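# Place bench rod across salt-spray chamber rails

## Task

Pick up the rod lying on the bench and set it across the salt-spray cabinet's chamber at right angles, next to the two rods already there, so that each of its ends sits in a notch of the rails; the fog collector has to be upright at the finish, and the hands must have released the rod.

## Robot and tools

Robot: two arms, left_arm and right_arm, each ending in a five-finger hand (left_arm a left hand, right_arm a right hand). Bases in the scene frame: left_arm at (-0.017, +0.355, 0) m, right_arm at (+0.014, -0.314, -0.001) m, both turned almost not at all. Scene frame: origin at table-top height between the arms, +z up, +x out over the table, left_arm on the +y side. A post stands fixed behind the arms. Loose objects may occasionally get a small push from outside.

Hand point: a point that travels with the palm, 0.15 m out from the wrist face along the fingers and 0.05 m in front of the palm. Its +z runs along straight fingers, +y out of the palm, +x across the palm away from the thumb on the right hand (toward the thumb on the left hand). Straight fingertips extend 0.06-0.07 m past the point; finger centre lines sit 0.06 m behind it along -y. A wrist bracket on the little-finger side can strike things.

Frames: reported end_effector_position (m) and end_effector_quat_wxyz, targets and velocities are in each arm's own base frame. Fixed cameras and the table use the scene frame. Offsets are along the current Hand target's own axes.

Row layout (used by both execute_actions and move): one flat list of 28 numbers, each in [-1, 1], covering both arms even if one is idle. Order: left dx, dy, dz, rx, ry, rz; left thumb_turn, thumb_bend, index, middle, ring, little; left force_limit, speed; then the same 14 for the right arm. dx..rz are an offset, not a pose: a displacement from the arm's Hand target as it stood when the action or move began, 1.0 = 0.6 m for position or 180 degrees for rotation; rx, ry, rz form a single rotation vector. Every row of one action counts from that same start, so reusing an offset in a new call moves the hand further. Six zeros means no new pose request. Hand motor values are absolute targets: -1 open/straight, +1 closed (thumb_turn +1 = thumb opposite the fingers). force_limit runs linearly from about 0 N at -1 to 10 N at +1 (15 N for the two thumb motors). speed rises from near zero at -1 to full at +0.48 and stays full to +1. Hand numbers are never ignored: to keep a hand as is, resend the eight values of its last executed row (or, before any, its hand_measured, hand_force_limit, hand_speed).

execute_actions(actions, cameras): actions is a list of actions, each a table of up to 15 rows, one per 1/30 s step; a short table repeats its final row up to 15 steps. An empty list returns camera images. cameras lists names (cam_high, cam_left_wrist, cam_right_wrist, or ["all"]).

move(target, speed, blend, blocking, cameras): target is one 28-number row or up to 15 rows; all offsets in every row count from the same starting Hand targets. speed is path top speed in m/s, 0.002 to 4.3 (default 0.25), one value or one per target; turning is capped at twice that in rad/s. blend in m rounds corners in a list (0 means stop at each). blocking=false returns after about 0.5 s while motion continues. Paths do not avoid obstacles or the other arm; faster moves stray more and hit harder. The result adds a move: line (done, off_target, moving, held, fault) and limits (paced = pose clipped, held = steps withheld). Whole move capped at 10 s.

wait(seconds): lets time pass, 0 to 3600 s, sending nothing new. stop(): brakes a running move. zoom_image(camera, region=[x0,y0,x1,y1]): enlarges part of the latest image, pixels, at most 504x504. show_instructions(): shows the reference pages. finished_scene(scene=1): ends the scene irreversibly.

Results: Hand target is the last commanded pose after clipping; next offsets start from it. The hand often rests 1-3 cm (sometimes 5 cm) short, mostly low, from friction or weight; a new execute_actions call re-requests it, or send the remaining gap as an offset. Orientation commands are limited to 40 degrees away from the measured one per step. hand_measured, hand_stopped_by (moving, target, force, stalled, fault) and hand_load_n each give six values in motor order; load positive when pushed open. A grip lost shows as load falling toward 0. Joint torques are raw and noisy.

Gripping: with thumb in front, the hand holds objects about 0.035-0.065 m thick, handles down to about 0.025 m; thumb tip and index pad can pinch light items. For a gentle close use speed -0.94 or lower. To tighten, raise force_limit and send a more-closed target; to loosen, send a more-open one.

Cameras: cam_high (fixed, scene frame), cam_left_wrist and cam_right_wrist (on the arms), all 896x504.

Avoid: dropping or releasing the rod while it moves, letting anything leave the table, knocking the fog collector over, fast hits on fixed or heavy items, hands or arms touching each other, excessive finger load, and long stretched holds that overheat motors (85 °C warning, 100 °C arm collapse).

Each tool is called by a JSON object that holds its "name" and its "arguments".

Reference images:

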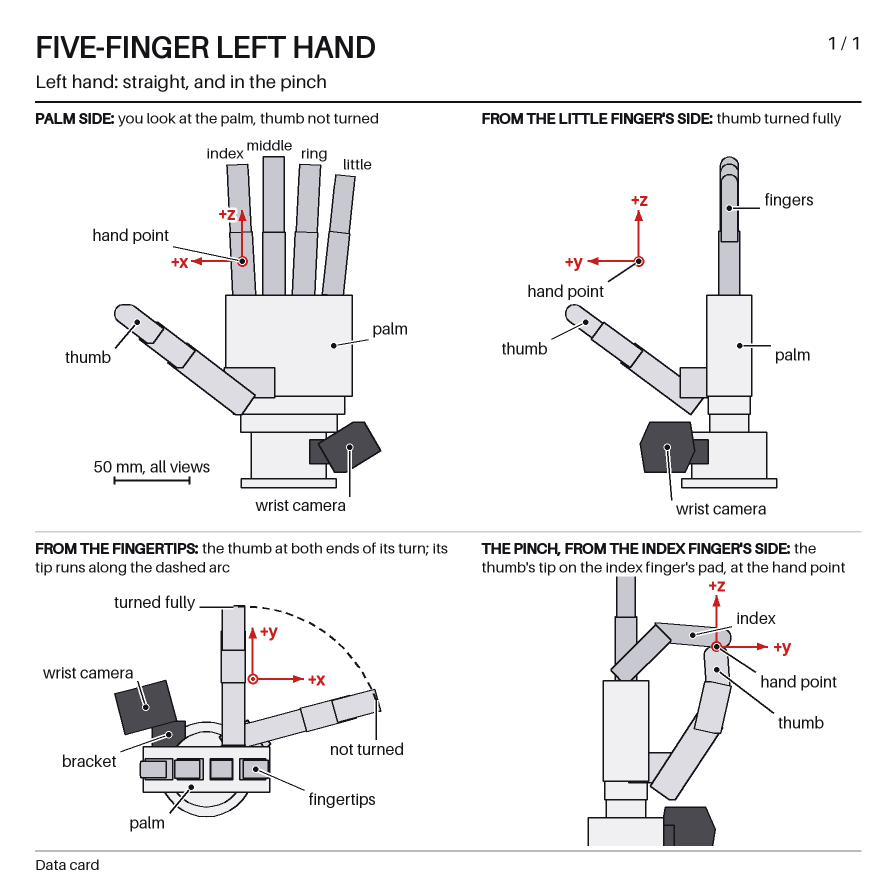

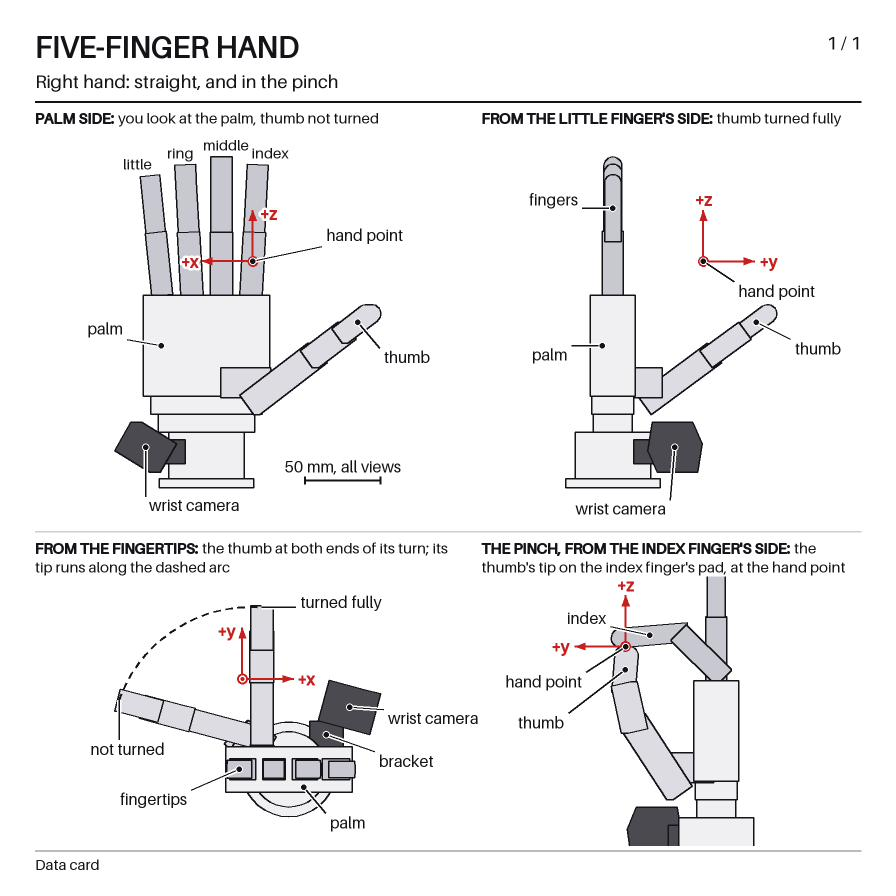

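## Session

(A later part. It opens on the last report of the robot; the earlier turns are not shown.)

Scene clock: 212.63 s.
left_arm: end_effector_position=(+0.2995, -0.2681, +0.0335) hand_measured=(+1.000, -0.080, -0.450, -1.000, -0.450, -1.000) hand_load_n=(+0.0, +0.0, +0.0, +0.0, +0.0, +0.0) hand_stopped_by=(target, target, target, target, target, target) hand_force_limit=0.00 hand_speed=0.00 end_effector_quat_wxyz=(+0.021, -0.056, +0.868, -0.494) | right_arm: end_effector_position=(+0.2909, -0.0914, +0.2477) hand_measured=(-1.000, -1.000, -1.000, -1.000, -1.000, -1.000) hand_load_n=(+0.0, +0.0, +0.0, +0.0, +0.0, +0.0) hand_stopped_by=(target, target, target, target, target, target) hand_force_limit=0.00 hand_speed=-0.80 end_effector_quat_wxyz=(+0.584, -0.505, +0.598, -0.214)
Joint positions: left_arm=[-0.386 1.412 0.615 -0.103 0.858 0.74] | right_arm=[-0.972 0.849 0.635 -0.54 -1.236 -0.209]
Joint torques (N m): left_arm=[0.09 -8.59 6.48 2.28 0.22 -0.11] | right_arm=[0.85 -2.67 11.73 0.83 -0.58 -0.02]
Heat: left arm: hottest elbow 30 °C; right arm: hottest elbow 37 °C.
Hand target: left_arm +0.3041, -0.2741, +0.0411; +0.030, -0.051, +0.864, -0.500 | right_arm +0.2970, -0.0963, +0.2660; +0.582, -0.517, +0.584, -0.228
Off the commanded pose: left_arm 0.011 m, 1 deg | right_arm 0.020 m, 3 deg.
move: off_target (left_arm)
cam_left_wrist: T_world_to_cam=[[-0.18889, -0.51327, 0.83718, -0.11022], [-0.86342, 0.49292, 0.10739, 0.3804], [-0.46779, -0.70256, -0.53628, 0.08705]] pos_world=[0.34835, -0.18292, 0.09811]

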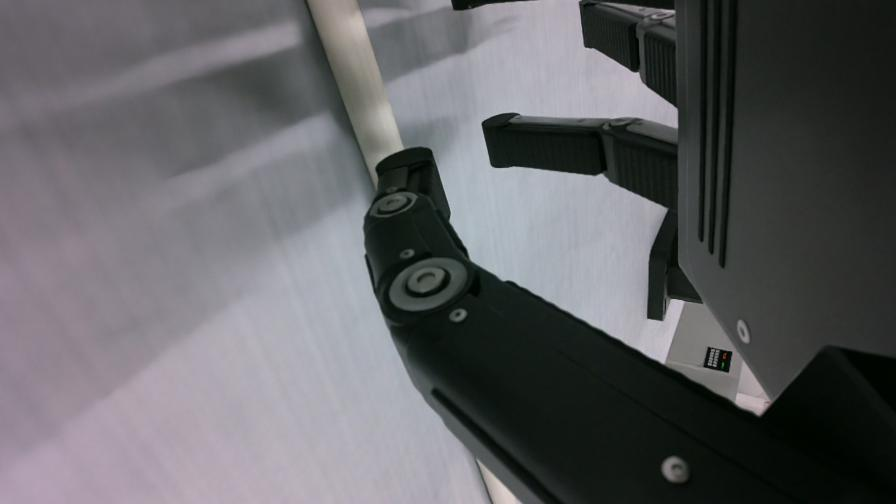

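{"name": "move", "arguments": {"target": [0,0.0115,0.0067,0,0,0,1,-0.08,-0.45,-1,-0.45,-1,0,0,0,0,0,0,0,0,-1,-1,-1,-1,-1,-1,0,-0.8], "speed": 0.05, "cameras": ["cam_left_wrist", "cam_high"]}}

{"name": "zoom_image", "arguments": {"camera": "cam_high", "region": [370, 270, 450, 340]}}

Scene clock: 235.47 s.
left_arm: end_effector_position=(+0.3031, -0.2696, +0.0332) hand_measured=(+1.000, -0.080, -0.450, -1.000, -0.450, -1.000) hand_load_n=(+0.0, +0.0, +0.0, +0.0, +0.5, +0.0) hand_stopped_by=(target, target, target, target, target, target) hand_force_limit=0.00 hand_speed=0.00 end_effector_quat_wxyz=(+0.030, -0.051, +0.865, -0.498) | right_arm: end_effector_position=(+0.2909, -0.0914, +0.2477) hand_measured=(-1.000, -1.000, -1.000, -1.000, -1.000, -1.000) hand_load_n=(+0.0, +0.0, +0.0, +0.0, +0.0, +0.0) hand_stopped_by=(target, target, target, target, target, target) hand_force_limit=0.00 hand_speed=-0.80 end_effector_quat_wxyz=(+0.584, -0.505, +0.598, -0.214)
Joint positions: left_arm=[-0.386 1.416 0.612 -0.074 0.858 0.74] | right_arm=[-0.972 0.849 0.635 -0.54 -1.236 -0.209]
Joint torques (N m): left_arm=[-0.32 -7.47 6.17 2.21 0.22 -0.15] | right_arm=[0.85 -2.78 11.74 0.84 -0.55 -0.02]
Heat: left arm: hottest elbow 29 °C; right arm: hottest elbow 38 °C.
Hand target: left_arm +0.3041, -0.2741, +0.0331; +0.030, -0.051, +0.864, -0.500 | right_arm +0.2970, -0.0963, +0.2660; +0.582, -0.517, +0.584, -0.228
Off the commanded pose: left_arm 0.005 m, 0 deg | right_arm 0.020 m, 3 deg.
move: done
cam_left_wrist: T_world_to_cam=[[-0.20483, -0.50664, 0.83747, -0.10343], [-0.86536, 0.49355, 0.08693, 0.38573], [-0.45738, -0.70691, -0.53952, 0.08329]] pos_world=[0.35071, -0.1839, 0.09803]
Images, in order (width x height): cam_high 896x504, cam_left_wrist 896x504.

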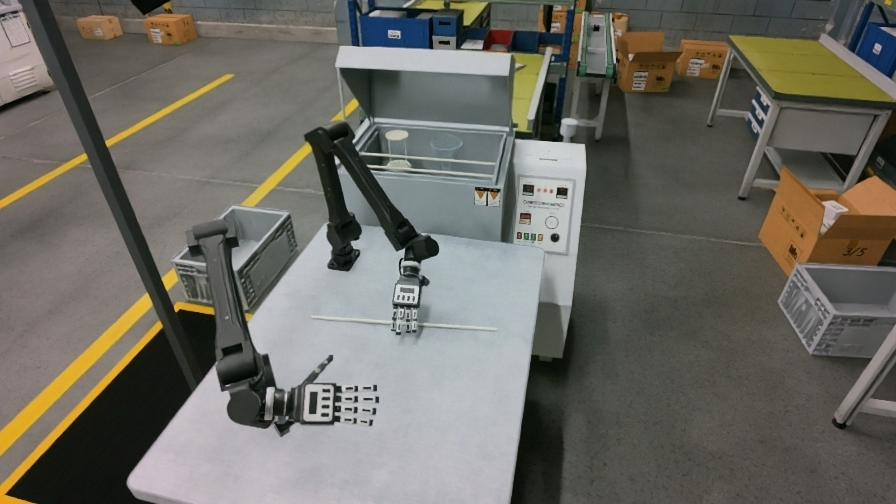

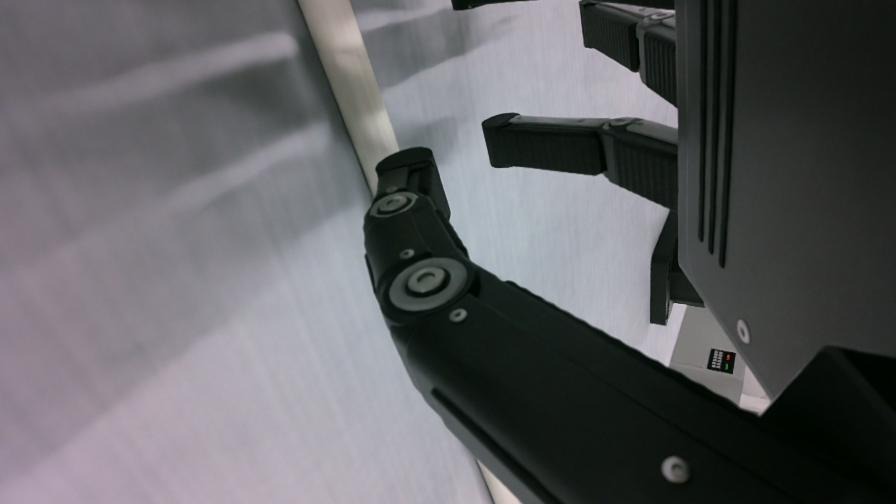

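Scaled by 6.300.

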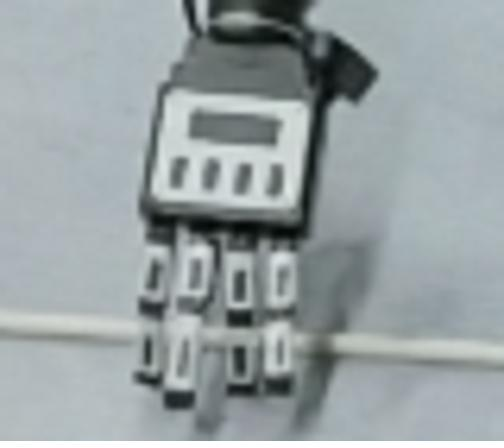

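{"name": "move", "arguments": {"target": [0,0.0115,0.0067,0,0,0,1,-0.08,-0.45,-1,-0.45,-1,0,0,0,0,0,0,0,0,-1,-1,-1,-1,-1,-1,0,-0.8], "speed": 0.05, "cameras": ["cam_left_wrist"]}}

Scene clock: 238.53 s.
left_arm: end_effector_position=(+0.3027, -0.2695, +0.0239) hand_measured=(+1.000, -0.080, -0.450, -1.000, -0.450, -1.000) hand_load_n=(+0.0, +0.0, +0.0, -0.5, +0.0, +0.0) hand_stopped_by=(target, target, target, target, target, target) hand_force_limit=0.00 hand_speed=0.00 end_effector_quat_wxyz=(+0.028, -0.052, +0.866, -0.497) | right_arm: end_effector_position=(+0.2909, -0.0914, +0.2477) hand_measured=(-1.000, -1.000, -1.000, -1.000, -1.000, -1.000) hand_load_n=(+0.0, +0.0, +0.0, +0.0, +0.0, +0.0) hand_stopped_by=(target, target, target, target, target, target) hand_force_limit=0.00 hand_speed=-0.80 end_effector_quat_wxyz=(+0.584, -0.505, +0.598, -0.214)
Joint positions: left_arm=[-0.386 1.441 0.603 -0.044 0.858 0.74] | right_arm=[-0.972 0.849 0.635 -0.54 -1.236 -0.209]
Joint torques (N m): left_arm=[-0.67 -8 5.75 2.39 0.18 -0.13] | right_arm=[0.73 -2.78 11.71 0.79 -0.53 -0.03]
Heat: left arm: hottest elbow 28 °C; right arm: hottest elbow 38 °C.
Hand target: left_arm +0.3041, -0.2742, +0.0251; +0.030, -0.050, +0.864, -0.500 | right_arm +0.2970, -0.0963, +0.2660; +0.582, -0.517, +0.584, -0.228
Off the commanded pose: left_arm 0.005 m, 0 deg | right_arm 0.020 m, 3 deg.
move: done
cam_left_wrist: T_world_to_cam=[[-0.20251, -0.50763, 0.83744, -0.09663], [-0.86511, 0.49346, 0.08992, 0.38595], [-0.45888, -0.70627, -0.53909, 0.07886]] pos_world=[0.35051, -0.18381, 0.08873]

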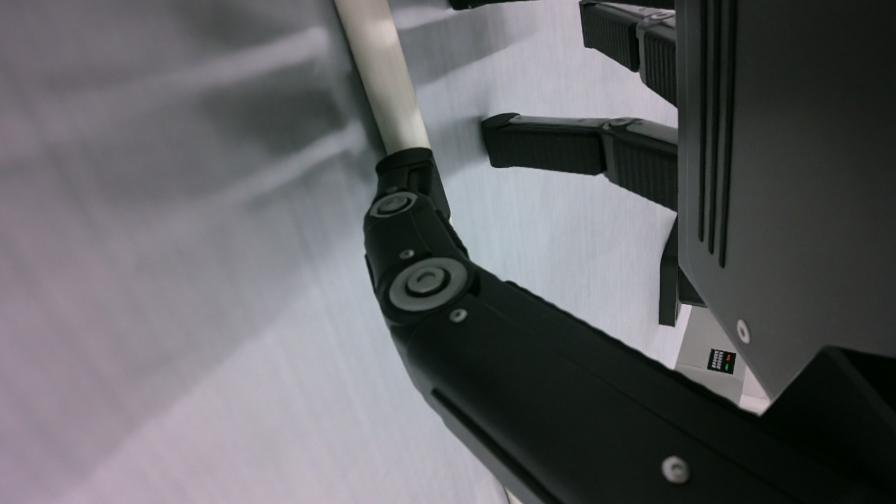

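{"name": "move", "arguments": {"target": [-0.001,-0.0088,-0.0148,0,0,0,1,-0.08,-0.45,-1,-0.45,-1,0,0,0,0,0,0,0,0,-1,-1,-1,-1,-1,-1,0,-0.8], "speed": 0.05, "cameras": ["cam_left_wrist"]}}

Scene clock: 246.80 s.
left_arm: end_effector_position=(+0.2988, -0.2683, +0.0250) hand_measured=(+1.000, -0.080, -0.450, -1.000, -0.450, -1.000) hand_load_n=(+0.0, +0.0, +0.0, +0.0, +0.0, +0.0) hand_stopped_by=(target, target, target, target, target, target) hand_force_limit=0.00 hand_speed=0.00 end_effector_quat_wxyz=(+0.022, -0.055, +0.867, -0.495) | right_arm: end_effector_position=(+0.2909, -0.0914, +0.2477) hand_measured=(-1.000, -1.000, -1.000, -1.000, -1.000, -1.000) hand_load_n=(+0.0, +0.0, +0.0, +0.0, +0.0, +0.0) hand_stopped_by=(target, target, target, target, target, target) hand_force_limit=0.00 hand_speed=-0.80 end_effector_quat_wxyz=(+0.584, -0.505, +0.598, -0.214)
Joint positions: left_arm=[-0.386 1.434 0.603 -0.066 0.861 0.74] | right_arm=[-0.972 0.849 0.635 -0.54 -1.236 -0.209]
Joint torques (N m): left_arm=[1.26 -9.93 6.5 1.25 0.39 0] | right_arm=[0.67 -2.67 11.71 0.84 -0.56 -0.03]
Heat: left arm: hottest elbow 28 °C; right arm: hottest elbow 38 °C.
Hand target: left_arm +0.3041, -0.2690, +0.0341; +0.030, -0.050, +0.864, -0.500 | right_arm +0.2970, -0.0963, +0.2660; +0.582, -0.517, +0.584, -0.228
Off the commanded pose: left_arm 0.011 m, 1 deg | right_arm 0.020 m, 3 deg.
move: off_target (left_arm)
cam_left_wrist: T_world_to_cam=[[-0.19115, -0.51011, 0.8386, -0.10178], [-0.86274, 0.49478, 0.10431, 0.38125], [-0.46813, -0.70355, -0.53467, 0.08178]] pos_world=[0.34775, -0.18302, 0.08931]

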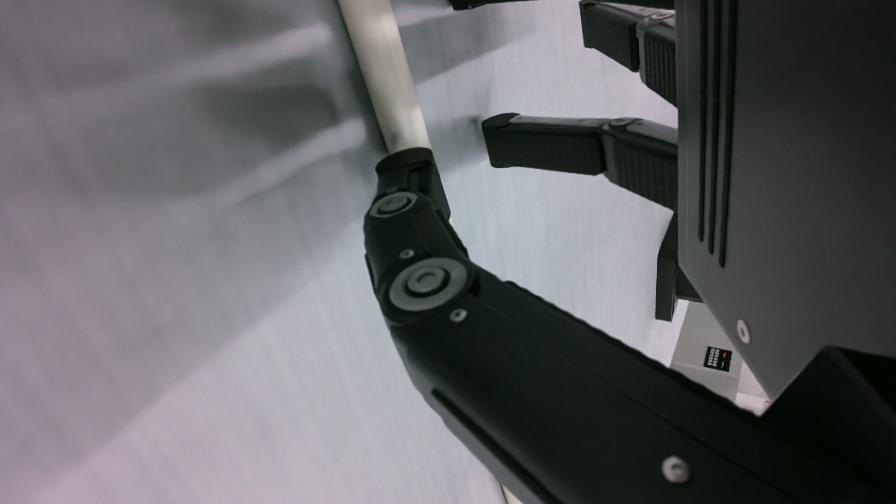

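{"name": "move", "arguments": {"target": [-0.001,-0.0065,-0.0095,0,0,0,1,-0.08,-0.45,-1,-0.45,-1,0,0,0,0,0,0,0,0,-1,-1,-1,-1,-1,-1,0,-0.8], "speed": 0.05, "cameras": ["cam_left_wrist"]}}

Scene clock: 250.30 s.
left_arm: end_effector_position=(+0.2949, -0.2662, +0.0305) hand_measured=(+1.000, -0.080, -0.450, -1.000, -0.450, -1.000) hand_load_n=(+0.0, +0.0, +0.0, +0.0, +0.0, +0.0) hand_stopped_by=(target, target, target, target, target, target) hand_force_limit=0.00 hand_speed=0.00 end_effector_quat_wxyz=(+0.017, -0.057, +0.867, -0.495) | right_arm: end_effector_position=(+0.2909, -0.0914, +0.2477) hand_measured=(-1.000, -1.000, -1.000, -1.000, -1.000, -1.000) hand_load_n=(-0.5, +0.0, +0.0, +0.0, +0.0, +0.0) hand_stopped_by=(target, target, target, target, target, target) hand_force_limit=0.00 hand_speed=-0.80 end_effector_quat_wxyz=(+0.584, -0.505, +0.598, -0.214)
Joint positions: left_arm=[-0.382 1.412 0.603 -0.097 0.867 0.74] | right_arm=[-0.972 0.849 0.635 -0.54 -1.236 -0.209]
Joint torques (N m): left_arm=[1.9 -8.82 6.9 1.11 0.43 0.14] | right_arm=[0.73 -2.67 11.75 0.83 -0.55 -0.01]
Heat: left arm: hottest elbow 28 °C; right arm: hottest elbow 38 °C.
Hand target: left_arm +0.3043, -0.2661, +0.0403; +0.030, -0.050, +0.864, -0.500 | right_arm +0.2970, -0.0963, +0.2660; +0.582, -0.517, +0.584, -0.228
Off the commanded pose: left_arm 0.014 m, 2 deg | right_arm 0.020 m, 3 deg.
move: off_target (left_arm)
cam_left_wrist: T_world_to_cam=[[-0.18173, -0.51008, 0.84071, -0.10888], [-0.8616, 0.49466, 0.11387, 0.37558], [-0.47395, -0.70366, -0.52938, 0.08599]] pos_world=[0.34457, -0.18082, 0.09429]

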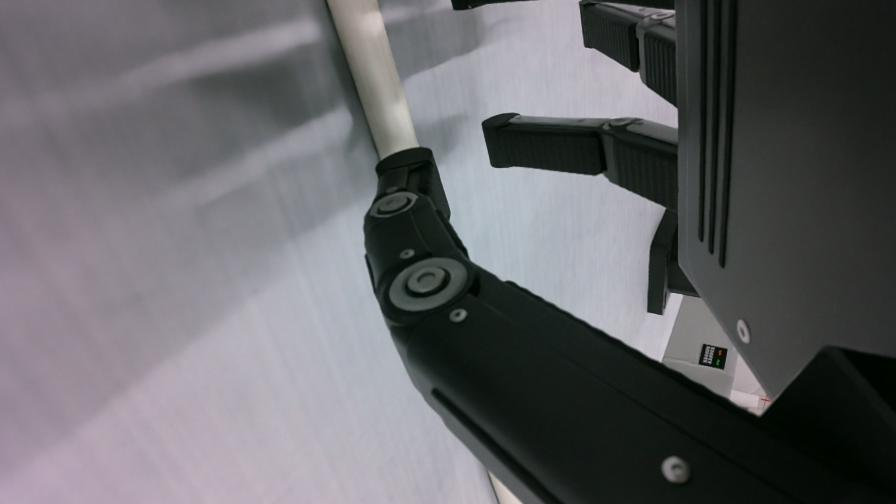

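{"name": "move", "arguments": {"target": [0,0,0,0,0,0,1,-0.08,-0.05,-1,-0.05,-1,-0.5,-0.7,0,0,0,0,0,0,-1,-1,-1,-1,-1,-1,0,-0.8], "speed": 0.05, "cameras": ["cam_left_wrist","cam_high"]}}

{"name": "zoom_image", "arguments": {"camera": "cam_high", "region": [370, 270, 450, 340]}}

Scene clock: 257.20 s.
left_arm: end_effector_position=(+0.2949, -0.2662, +0.0305) hand_measured=(+1.000, -0.080, -0.050, -1.000, -0.050, -1.000) hand_load_n=(+0.5, +0.0, +0.0, +0.0, +0.0, +0.0) hand_stopped_by=(target, target, target, target, target, target) hand_force_limit=-0.50 hand_speed=-0.70 end_effector_quat_wxyz=(+0.017, -0.057, +0.867, -0.495) | right_arm: end_effector_position=(+0.2909, -0.0914, +0.2477) hand_measured=(-1.000, -1.000, -1.000, -1.000, -1.000, -1.000) hand_load_n=(+0.0, +0.0, +0.0, +0.0, +0.0, +0.0) hand_stopped_by=(target, target, target, target, target, target) hand_force_limit=0.00 hand_speed=-0.80 end_effector_quat_wxyz=(+0.584, -0.505, +0.598, -0.214)
Joint positions: left_arm=[-0.382 1.412 0.603 -0.097 0.867 0.74] | right_arm=[-0.972 0.849 0.635 -0.54 -1.236 -0.209]
Joint torques (N m): left_arm=[1.73 -9.35 7.04 1.2 0.41 0.12] | right_arm=[0.67 -2.32 11.77 0.81 -0.55 -0.02]
Heat: left arm: hottest elbow 28 °C; right arm: hottest elbow 38 °C.
Hand target: left_arm +0.3043, -0.2661, +0.0403; +0.030, -0.050, +0.864, -0.500 | right_arm +0.2970, -0.0963, +0.2660; +0.582, -0.517, +0.584, -0.228
Off the commanded pose: left_arm 0.014 m, 2 deg | right_arm 0.020 m, 3 deg.
move: done
cam_left_wrist: T_world_to_cam=[[-0.18173, -0.51008, 0.84071, -0.10888], [-0.8616, 0.49466, 0.11387, 0.37558], [-0.47395, -0.70366, -0.52938, 0.08599]] pos_world=[0.34457, -0.18082, 0.09429]
Images, in order (width x height): cam_high 896x504, cam_left_wrist 896x504.

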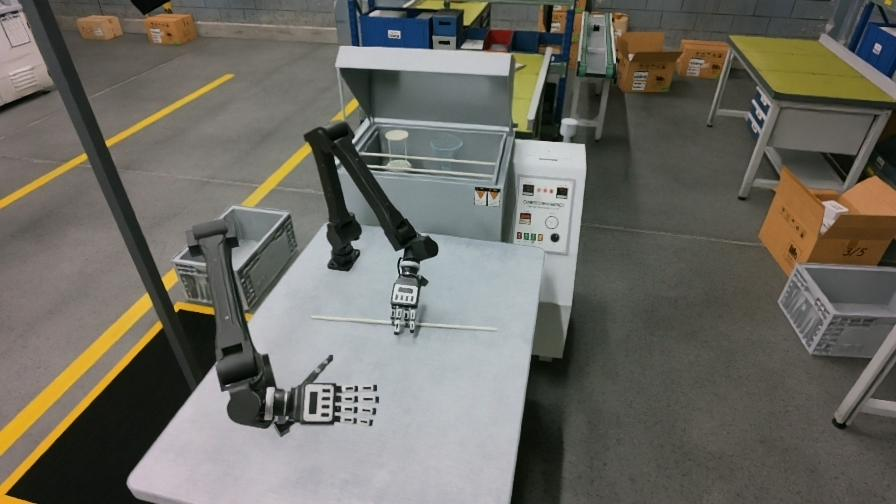

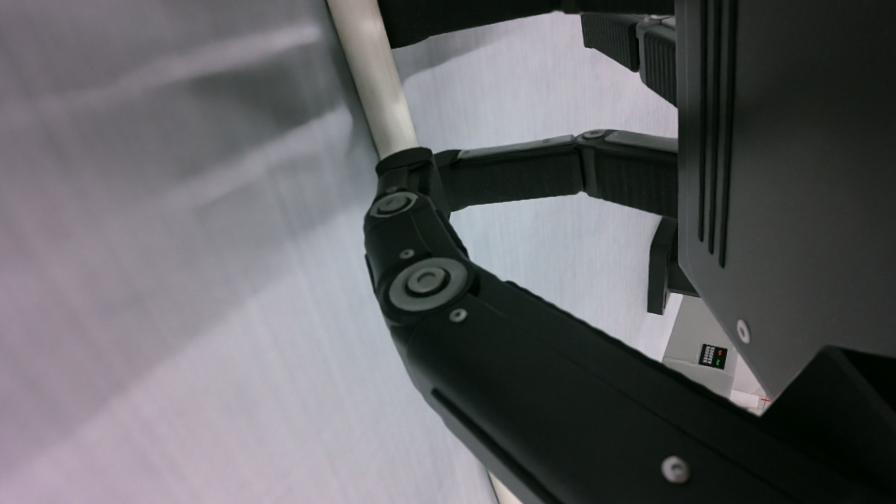

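Scaled by 6.300.

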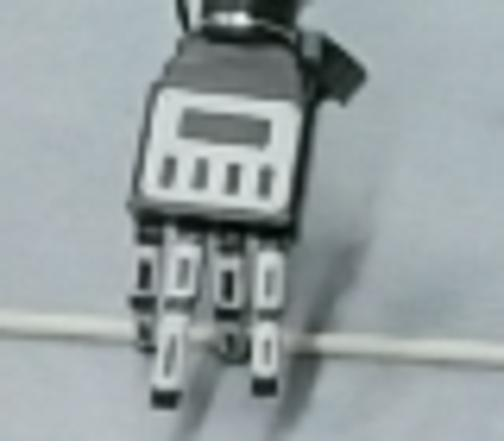

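{"name": "move", "arguments": {"target": [0,0,0,0,0,0,1,-0.08,0.25,-1,0.25,-1,-0.4,-0.9,0,0,0,0,0,0,-1,-1,-1,-1,-1,-1,0,-0.8], "speed": 0.05, "cameras": ["cam_left_wrist","cam_high"]}}

{"name": "zoom_image", "arguments": {"camera": "cam_high", "region": [370, 270, 450, 340]}}

Scene clock: 261.20 s.
left_arm: end_effector_position=(+0.2946, -0.2668, +0.0322) hand_measured=(+1.000, -0.080, +0.246, -1.000, +0.250, -1.000) hand_load_n=(+0.0, +0.5, +3.5, +0.0, +0.0, +0.0) hand_stopped_by=(target, target, force, target, target, target) hand_force_limit=-0.40 hand_speed=-0.90 end_effector_quat_wxyz=(+0.017, -0.056, +0.866, -0.497) | right_arm: end_effector_position=(+0.2909, -0.0914, +0.2477) hand_measured=(-1.000, -1.000, -1.000, -1.000, -1.000, -1.000) hand_load_n=(+0.0, +0.0, -0.5, +0.0, +0.0, +0.0) hand_stopped_by=(target, target, target, target, target, target) hand_force_limit=0.00 hand_speed=-0.80 end_effector_quat_wxyz=(+0.584, -0.505, +0.598, -0.214)
Joint positions: left_arm=[-0.382 1.409 0.603 -0.097 0.872 0.74] | right_arm=[-0.972 0.849 0.635 -0.54 -1.236 -0.209]
Joint torques (N m): left_arm=[1.2 -9.82 7.15 1.37 0.22 0.1] | right_arm=[0.73 -2.61 11.74 0.7 -0.55 -0.04]
Heat: left arm: hottest elbow 27 °C; right arm: hottest elbow 38 °C.
Hand target: left_arm +0.3042, -0.2661, +0.0403; +0.029, -0.050, +0.864, -0.500 | right_arm +0.2970, -0.0963, +0.2660; +0.582, -0.517, +0.584, -0.228
Off the commanded pose: left_arm 0.013 m, 2 deg | right_arm 0.020 m, 3 deg.
move: done
cam_left_wrist: T_world_to_cam=[[-0.18479, -0.50546, 0.84283, -0.10874], [-0.86025, 0.49787, 0.10998, 0.37598], [-0.47521, -0.70472, -0.52682, 0.08634]] pos_world=[0.34437, -0.18131, 0.09578]
Images, in order (width x height): cam_high 896x504, cam_left_wrist 896x504.

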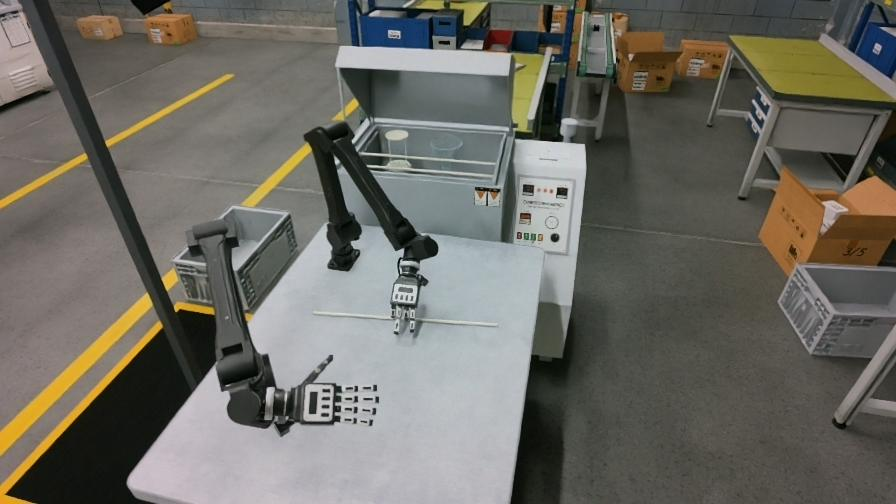

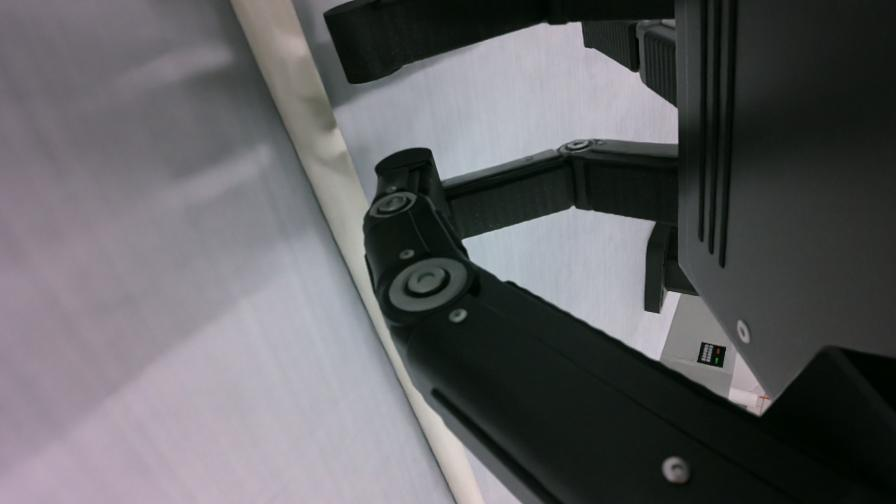

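Scaled by 6.300.

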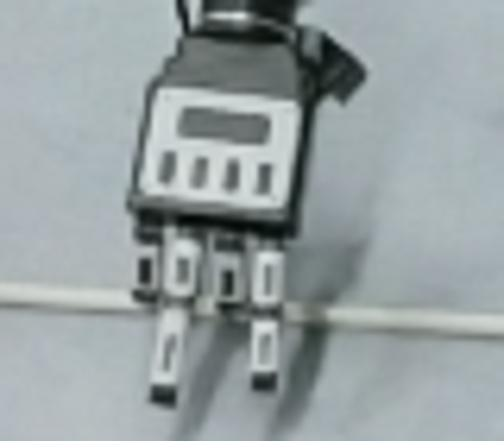

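{"name": "move", "arguments": {"target": [[0,0,0,0,0,0,1,-0.08,-0.45,-1,-0.45,-1,-0.4,-0.4,0,0,0,0,0,0,-1,-1,-1,-1,-1,-1,0,-0.8],[0.0025,-0.0177,-0.0358,0.111,0,0,1,-0.15,-0.45,-1,-0.45,-1,-0.4,-0.4,0,0,0,0,0,0,-1,-1,-1,-1,-1,-1,0,-0.8]], "speed": 0.1, "cameras": ["cam_left_wrist","cam_high"]}}

{"name": "zoom_image", "arguments": {"camera": "cam_high", "region": [300, 270, 510, 350]}}

Scene clock: 290.87 s.
left_arm: end_effector_position=(+0.2986, -0.2548, +0.0602) hand_measured=(+1.000, -0.150, -0.450, -1.000, -0.450, -1.000) hand_load_n=(+0.0, +0.0, +0.0, +0.0, +0.0, +0.5) hand_stopped_by=(target, target, target, target, target, target) hand_force_limit=-0.40 hand_speed=-0.40 end_effector_quat_wxyz=(+0.037, -0.041, +0.766, -0.640) | right_arm: end_effector_position=(+0.2909, -0.0914, +0.2477) hand_measured=(-1.000, -1.000, -1.000, -1.000, -1.000, -1.000) hand_load_n=(-0.5, +0.0, +0.0, -0.5, +0.0, +0.0) hand_stopped_by=(target, target, target, target, target, target) hand_force_limit=0.00 hand_speed=-0.80 end_effector_quat_wxyz=(+0.584, -0.505, +0.598, -0.214)
Joint positions: left_arm=[-0.228 1.468 0.454 0.514 1.19 0.474] | right_arm=[-0.972 0.849 0.635 -0.54 -1.236 -0.209]
Joint torques (N m): left_arm=[1.67 -6.83 4.81 2.44 0.32 -0.13] | right_arm=[0.73 -2.43 11.67 0.79 -0.57 -0.02]
Heat: left arm: hottest elbow 27 °C; right arm: hottest elbow 39 °C.
Hand target: left_arm +0.3012, -0.2530, +0.0603; +0.038, -0.045, +0.764, -0.642 | right_arm +0.2970, -0.0963, +0.2660; +0.582, -0.517, +0.584, -0.228
Off the commanded pose: left_arm 0.003 m, 1 deg | right_arm 0.020 m, 3 deg.
move: done
cam_left_wrist: T_world_to_cam=[[-0.24744, -0.19269, 0.94955, -0.03352], [-0.85971, 0.49565, -0.12345, 0.38365], [-0.44685, -0.84688, -0.2883, 0.05242]] pos_world=[0.34495, -0.15222, 0.0943]
Images, in order (width x height): cam_high 896x504, cam_left_wrist 896x504.

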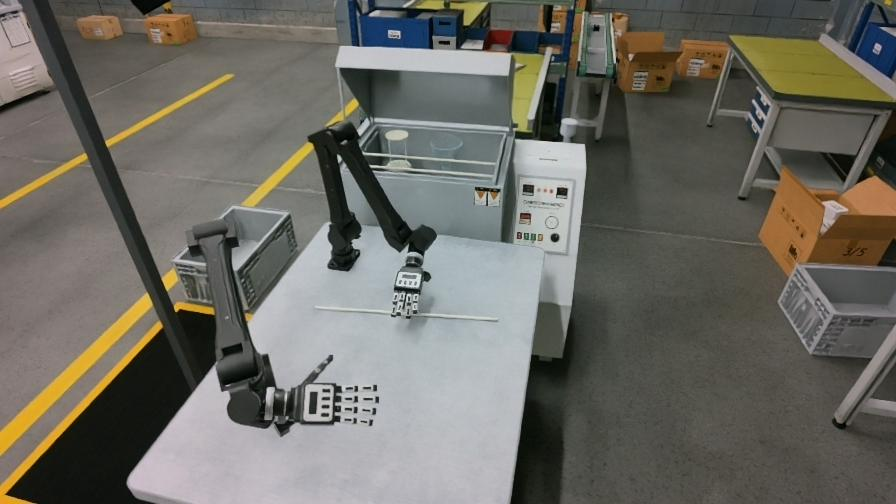

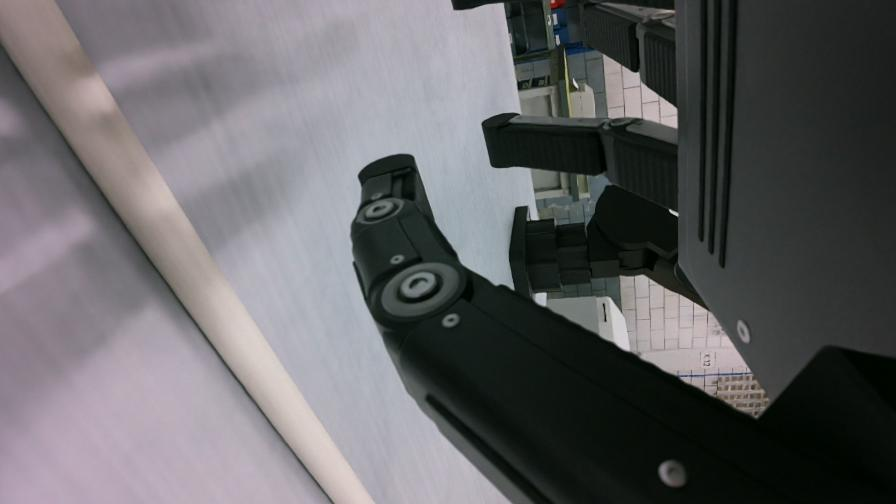

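Scaled by 2.400.

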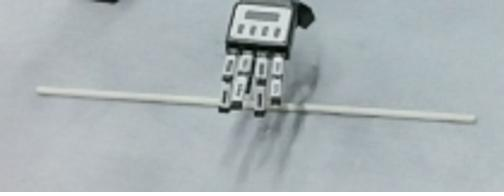

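{"name": "zoom_image", "arguments": {"camera": "cam_left_wrist", "region": [0, 0, 504, 504]}}

{"name": "zoom_image", "arguments": {"camera": "cam_high", "region": [310, 285, 410, 345]}}

{"name": "zoom_image", "arguments": {"camera": "cam_high", "region": [405, 285, 505, 345]}}

Scaled by 1.000.

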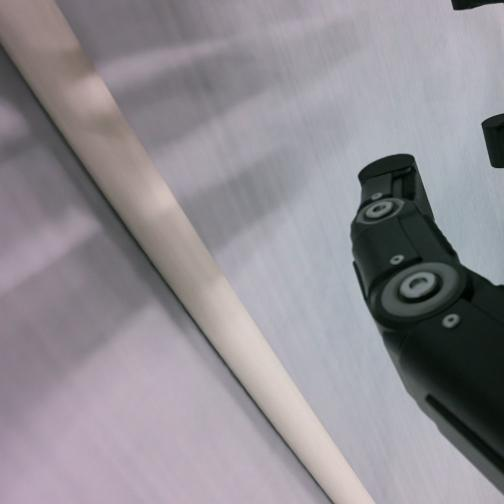

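Scaled by 5.040.

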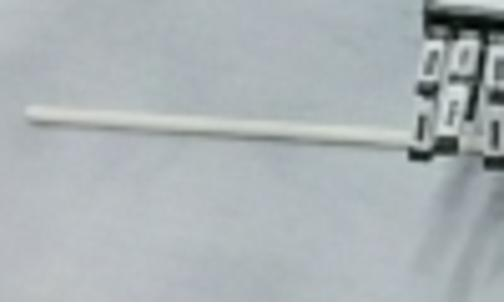

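Scaled by 5.040.

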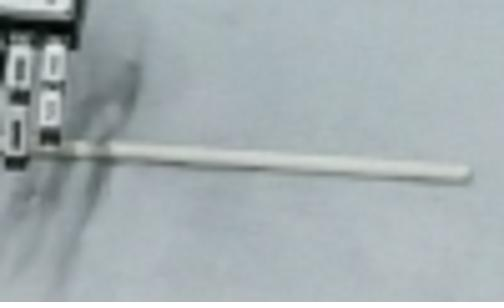

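{"name": "move", "arguments": {"target": [[-0.0025,0.0087,-0.0492,0,0,0,1,-0.15,-0.45,-1,-0.45,-1,-0.4,-0.4,0,0,0,0,0,0,-1,-1,-1,-1,-1,-1,0,-0.8],[-0.0025,0.0448,-0.0428,0,0,0,1,-0.15,-0.45,-1,-0.45,-1,-0.4,-0.4,0,0,0,0,0,0,-1,-1,-1,-1,-1,-1,0,-0.8]], "speed": 0.1, "cameras": ["cam_left_wrist"]}}

Scene clock: 313.77 s.
left_arm: end_effector_position=(+0.2951, -0.2231, +0.0361) hand_measured=(+1.000, -0.150, -0.450, -1.000, -0.450, -1.000) hand_load_n=(-0.5, +0.0, +0.0, +0.0, +0.0, +0.0) hand_stopped_by=(target, target, target, target, target, target) hand_force_limit=-0.40 hand_speed=-0.40 end_effector_quat_wxyz=(+0.027, -0.055, +0.766, -0.640) | right_arm: end_effector_position=(+0.2909, -0.0914, +0.2477) hand_measured=(-1.000, -1.000, -1.000, -1.000, -1.000, -1.000) hand_load_n=(+0.0, +0.0, +0.0, +0.0, -0.5, +0.0) hand_stopped_by=(target, target, target, target, target, target) hand_force_limit=0.00 hand_speed=-0.80 end_effector_quat_wxyz=(+0.584, -0.505, +0.598, -0.214)
Joint positions: left_arm=[-0.129 1.524 0.44 0.435 1.269 0.599] | right_arm=[-0.972 0.849 0.635 -0.54 -1.236 -0.209]
Joint torques (N m): left_arm=[0.56 -7.71 4.46 2.28 0.42 0.09] | right_arm=[0.91 -2.78 11.81 0.73 -0.57 -0.01]
Heat: left arm: hottest elbow 27 °C; right arm: hottest elbow 39 °C.
Hand target: left_arm +0.2992, -0.2231, +0.0383; +0.038, -0.044, +0.764, -0.642 | right_arm +0.2970, -0.0963, +0.2660; +0.582, -0.517, +0.584, -0.228
Off the commanded pose: left_arm 0.005 m, 2 deg | right_arm 0.020 m, 3 deg.
move: done
cam_left_wrist: T_world_to_cam=[[-0.21462, -0.19309, 0.95742, -0.0154], [-0.86828, 0.48659, -0.09651, 0.36158], [-0.44724, -0.85202, -0.27209, 0.06914]] pos_world=[0.34157, -0.12, 0.06845]

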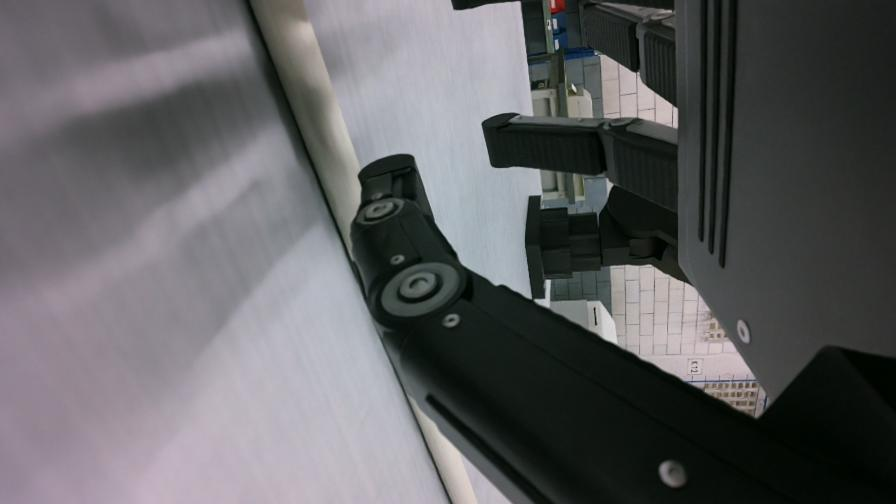

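{"name": "move", "arguments": {"target": [0.001,0.018,0.0133,0,0,0,1,-0.15,-0.45,-1,-0.45,-1,-0.4,-0.4,0,0,0,0,0,0,-1,-1,-1,-1,-1,-1,0,-0.8], "speed": 0.05, "cameras": ["cam_left_wrist"]}}

Scene clock: 324.07 s.
left_arm: end_effector_position=(+0.2989, -0.2261, +0.0252) hand_measured=(+1.000, -0.150, -0.450, -1.000, -0.450, -1.000) hand_load_n=(+0.0, +0.0, +0.0, +0.0, +0.0, +0.0) hand_stopped_by=(target, target, target, target, target, target) hand_force_limit=-0.40 hand_speed=-0.40 end_effector_quat_wxyz=(+0.038, -0.047, +0.765, -0.641) | right_arm: end_effector_position=(+0.2909, -0.0914, +0.2477) hand_measured=(-1.000, -1.000, -1.000, -1.000, -1.000, -1.000) hand_load_n=(+0.0, +0.0, +0.0, +0.0, -0.5, +0.0) hand_stopped_by=(target, target, target, target, target, target) hand_force_limit=0.00 hand_speed=-0.80 end_effector_quat_wxyz=(+0.584, -0.505, +0.598, -0.214)
Joint positions: left_arm=[-0.137 1.577 0.433 0.532 1.259 0.586] | right_arm=[-0.972 0.849 0.635 -0.54 -1.236 -0.209]
Joint torques (N m): left_arm=[-0.26 -8.12 3.9 2.24 0.19 -0.12] | right_arm=[0.73 -2.61 11.71 0.7 -0.57 -0.01]
Heat: left arm: hottest elbow 26 °C; right arm: hottest elbow 39 °C.
Hand target: left_arm +0.2993, -0.2291, +0.0262; +0.038, -0.045, +0.764, -0.642 | right_arm +0.2970, -0.0963, +0.2660; +0.582, -0.517, +0.584, -0.228
Off the commanded pose: left_arm 0.003 m, 0 deg | right_arm 0.020 m, 3 deg.
move: done
cam_left_wrist: T_world_to_cam=[[-0.23976, -0.19241, 0.95158, 0.00306], [-0.86598, 0.48547, -0.12003, 0.36489], [-0.43887, -0.85282, -0.28302, 0.06292]] pos_world=[0.34433, -0.1229, 0.05869]

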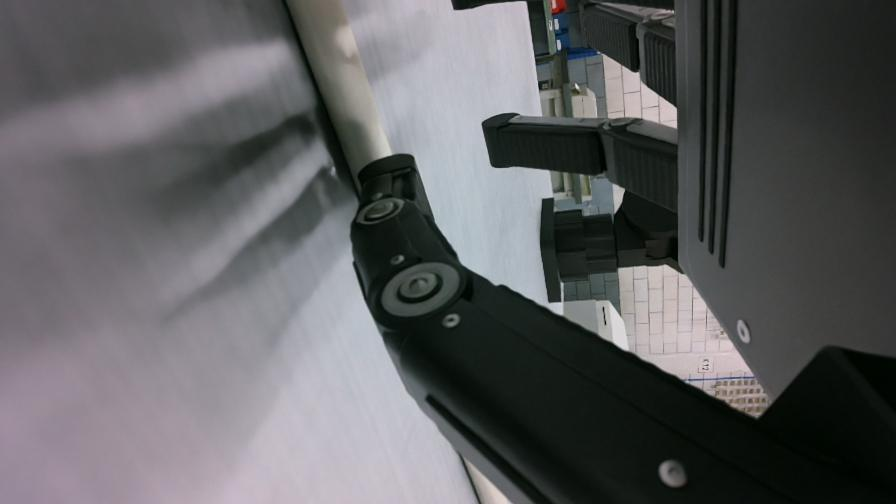

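{"name": "move", "arguments": {"target": [0.001,0.0132,0.0105,0,0,0,1,-0.15,-0.45,-1,-0.45,-1,-0.4,-0.4,0,0,0,0,0,0,-1,-1,-1,-1,-1,-1,0,-0.8], "speed": 0.05, "cameras": ["cam_left_wrist"]}}

Scene clock: 329.80 s.
left_arm: end_effector_position=(+0.2996, -0.2312, +0.0169) hand_measured=(+1.000, -0.150, -0.450, -1.000, -0.450, -1.000) hand_load_n=(+0.0, +0.0, +0.0, +0.0, +0.0, +0.0) hand_stopped_by=(target, target, target, target, target, target) hand_force_limit=-0.40 hand_speed=-0.40 end_effector_quat_wxyz=(+0.039, -0.046, +0.765, -0.641) | right_arm: end_effector_position=(+0.2909, -0.0914, +0.2477) hand_measured=(-1.000, -1.000, -1.000, -1.000, -1.000, -1.000) hand_load_n=(+0.0, +0.0, +0.0, +0.0, +0.0, +0.0) hand_stopped_by=(target, target, target, target, target, target) hand_force_limit=0.00 hand_speed=-0.80 end_effector_quat_wxyz=(+0.584, -0.505, +0.598, -0.214)
Joint positions: left_arm=[-0.153 1.619 0.43 0.605 1.247 0.56] | right_arm=[-0.972 0.849 0.635 -0.54 -1.236 -0.209]
Joint torques (N m): left_arm=[0.44 -8.12 3.58 2.52 0.15 -0.15] | right_arm=[0.67 -2.55 11.66 0.84 -0.56 -0.02]
Heat: left arm: hottest elbow 26 °C; right arm: hottest elbow 39 °C.
Hand target: left_arm +0.2992, -0.2340, +0.0173; +0.038, -0.045, +0.764, -0.642 | right_arm +0.2970, -0.0963, +0.2660; +0.582, -0.517, +0.584, -0.228
Off the commanded pose: left_arm 0.003 m, 0 deg | right_arm 0.020 m, 3 deg.
move: done
cam_left_wrist: T_world_to_cam=[[-0.24233, -0.19232, 0.95094, 0.01094], [-0.86539, 0.48596, -0.12225, 0.36692], [-0.43861, -0.85256, -0.28419, 0.05643]] pos_world=[0.34493, -0.1281, 0.05049]

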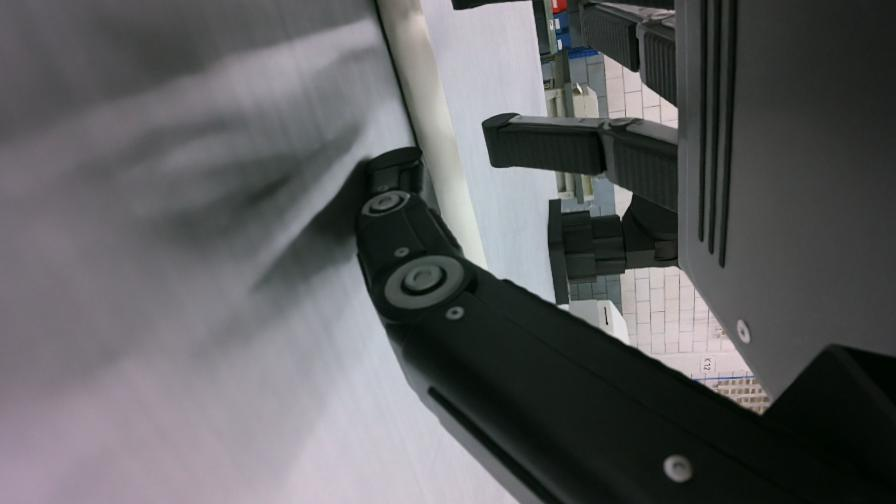

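{"name": "move", "arguments": {"target": [0,0,0,0,0,0,1,-0.15,-0.05,-1,-0.05,-1,-0.4,-0.7,0,0,0,0,0,0,-1,-1,-1,-1,-1,-1,0,-0.8], "speed": 0.05, "cameras": ["cam_left_wrist","cam_high"]}}

Scene clock: 337.83 s.
left_arm: end_effector_position=(+0.2995, -0.2312, +0.0169) hand_measured=(+1.000, -0.150, -0.050, -1.000, -0.050, -1.000) hand_load_n=(+0.0, +0.0, +0.0, -0.5, +0.0, +0.0) hand_stopped_by=(target, target, target, target, target, target) hand_force_limit=-0.40 hand_speed=-0.70 end_effector_quat_wxyz=(+0.039, -0.046, +0.765, -0.641) | right_arm: end_effector_position=(+0.2909, -0.0914, +0.2477) hand_measured=(-1.000, -1.000, -1.000, -1.000, -1.000, -1.000) hand_load_n=(+0.0, -0.5, +0.0, +0.0, +0.0, -0.5) hand_stopped_by=(target, target, target, target, target, target) hand_force_limit=0.00 hand_speed=-0.80 end_effector_quat_wxyz=(+0.584, -0.505, +0.598, -0.214)
Joint positions: left_arm=[-0.153 1.619 0.43 0.605 1.247 0.559] | right_arm=[-0.972 0.849 0.635 -0.54 -1.236 -0.209]
Joint torques (N m): left_arm=[0.15 -8.18 3.45 2.54 0.14 -0.09] | right_arm=[0.62 -2.55 11.77 0.8 -0.54 -0.03]
Heat: left arm: hottest elbow 26 °C; right arm: hottest elbow 40 °C.
Hand target: left_arm +0.2992, -0.2340, +0.0173; +0.038, -0.044, +0.764, -0.642 | right_arm +0.2970, -0.0963, +0.2660; +0.582, -0.517, +0.584, -0.228
Off the commanded pose: left_arm 0.003 m, 0 deg | right_arm 0.020 m, 3 deg.
move: done
cam_left_wrist: T_world_to_cam=[[-0.24161, -0.19228, 0.95113, 0.01068], [-0.86552, 0.48587, -0.12163, 0.36693], [-0.43874, -0.85262, -0.28381, 0.05645]] pos_world=[0.34493, -0.1281, 0.05049]
Images, in order (width x height): cam_high 896x504, cam_left_wrist 896x504.

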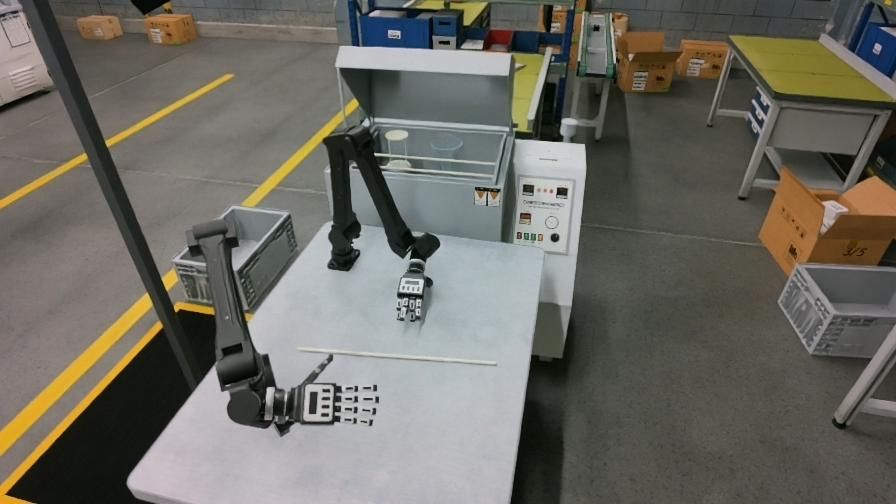

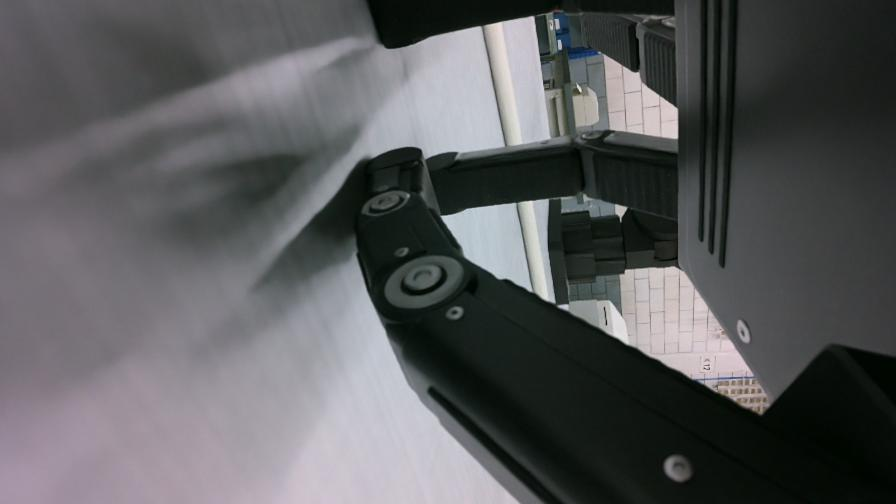

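{"name": "wait", "arguments": {"seconds": 0.1, "cameras": ["cam_high"]}}

Scene clock: 341.73 s.
left_arm: end_effector_position=(+0.2995, -0.2312, +0.0169) hand_measured=(+1.000, -0.150, -0.050, -1.000, -0.050, -1.000) hand_load_n=(+0.0, +0.0, +0.0, +0.0, -0.5, +0.0) hand_stopped_by=(target, target, target, target, target, target) hand_force_limit=-0.40 hand_speed=-0.70 end_effector_quat_wxyz=(+0.039, -0.046, +0.765, -0.641) | right_arm: end_effector_position=(+0.2909, -0.0914, +0.2477) hand_measured=(-1.000, -1.000, -1.000, -1.000, -1.000, -1.000) hand_load_n=(+0.0, +0.0, +0.0, +0.0, +0.0, +0.0) hand_stopped_by=(target, target, target, target, target, target) hand_force_limit=0.00 hand_speed=-0.80 end_effector_quat_wxyz=(+0.584, -0.505, +0.598, -0.214)
Joint positions: left_arm=[-0.153 1.619 0.43 0.605 1.247 0.559] | right_arm=[-0.972 0.849 0.635 -0.54 -1.236 -0.209]
Joint torques (N m): left_arm=[0.32 -8 3.49 2.43 0.13 -0.14] | right_arm=[0.56 -2.55 11.77 0.75 -0.58 -0.04]
Heat: left arm: hottest elbow 26 °C; right arm: hottest elbow 40 °C.
Hand target: left_arm +0.2992, -0.2340, +0.0173; +0.038, -0.044, +0.764, -0.642 | right_arm +0.2970, -0.0963, +0.2660; +0.582, -0.517, +0.584, -0.228
Off the commanded pose: left_arm 0.003 m, 0 deg | right_arm 0.020 m, 3 deg.
wait: 0.10 s; at rest from the start

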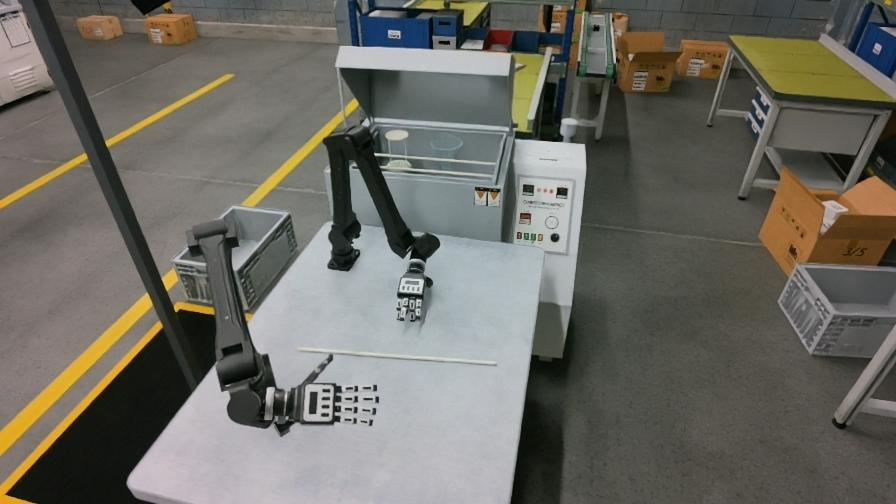

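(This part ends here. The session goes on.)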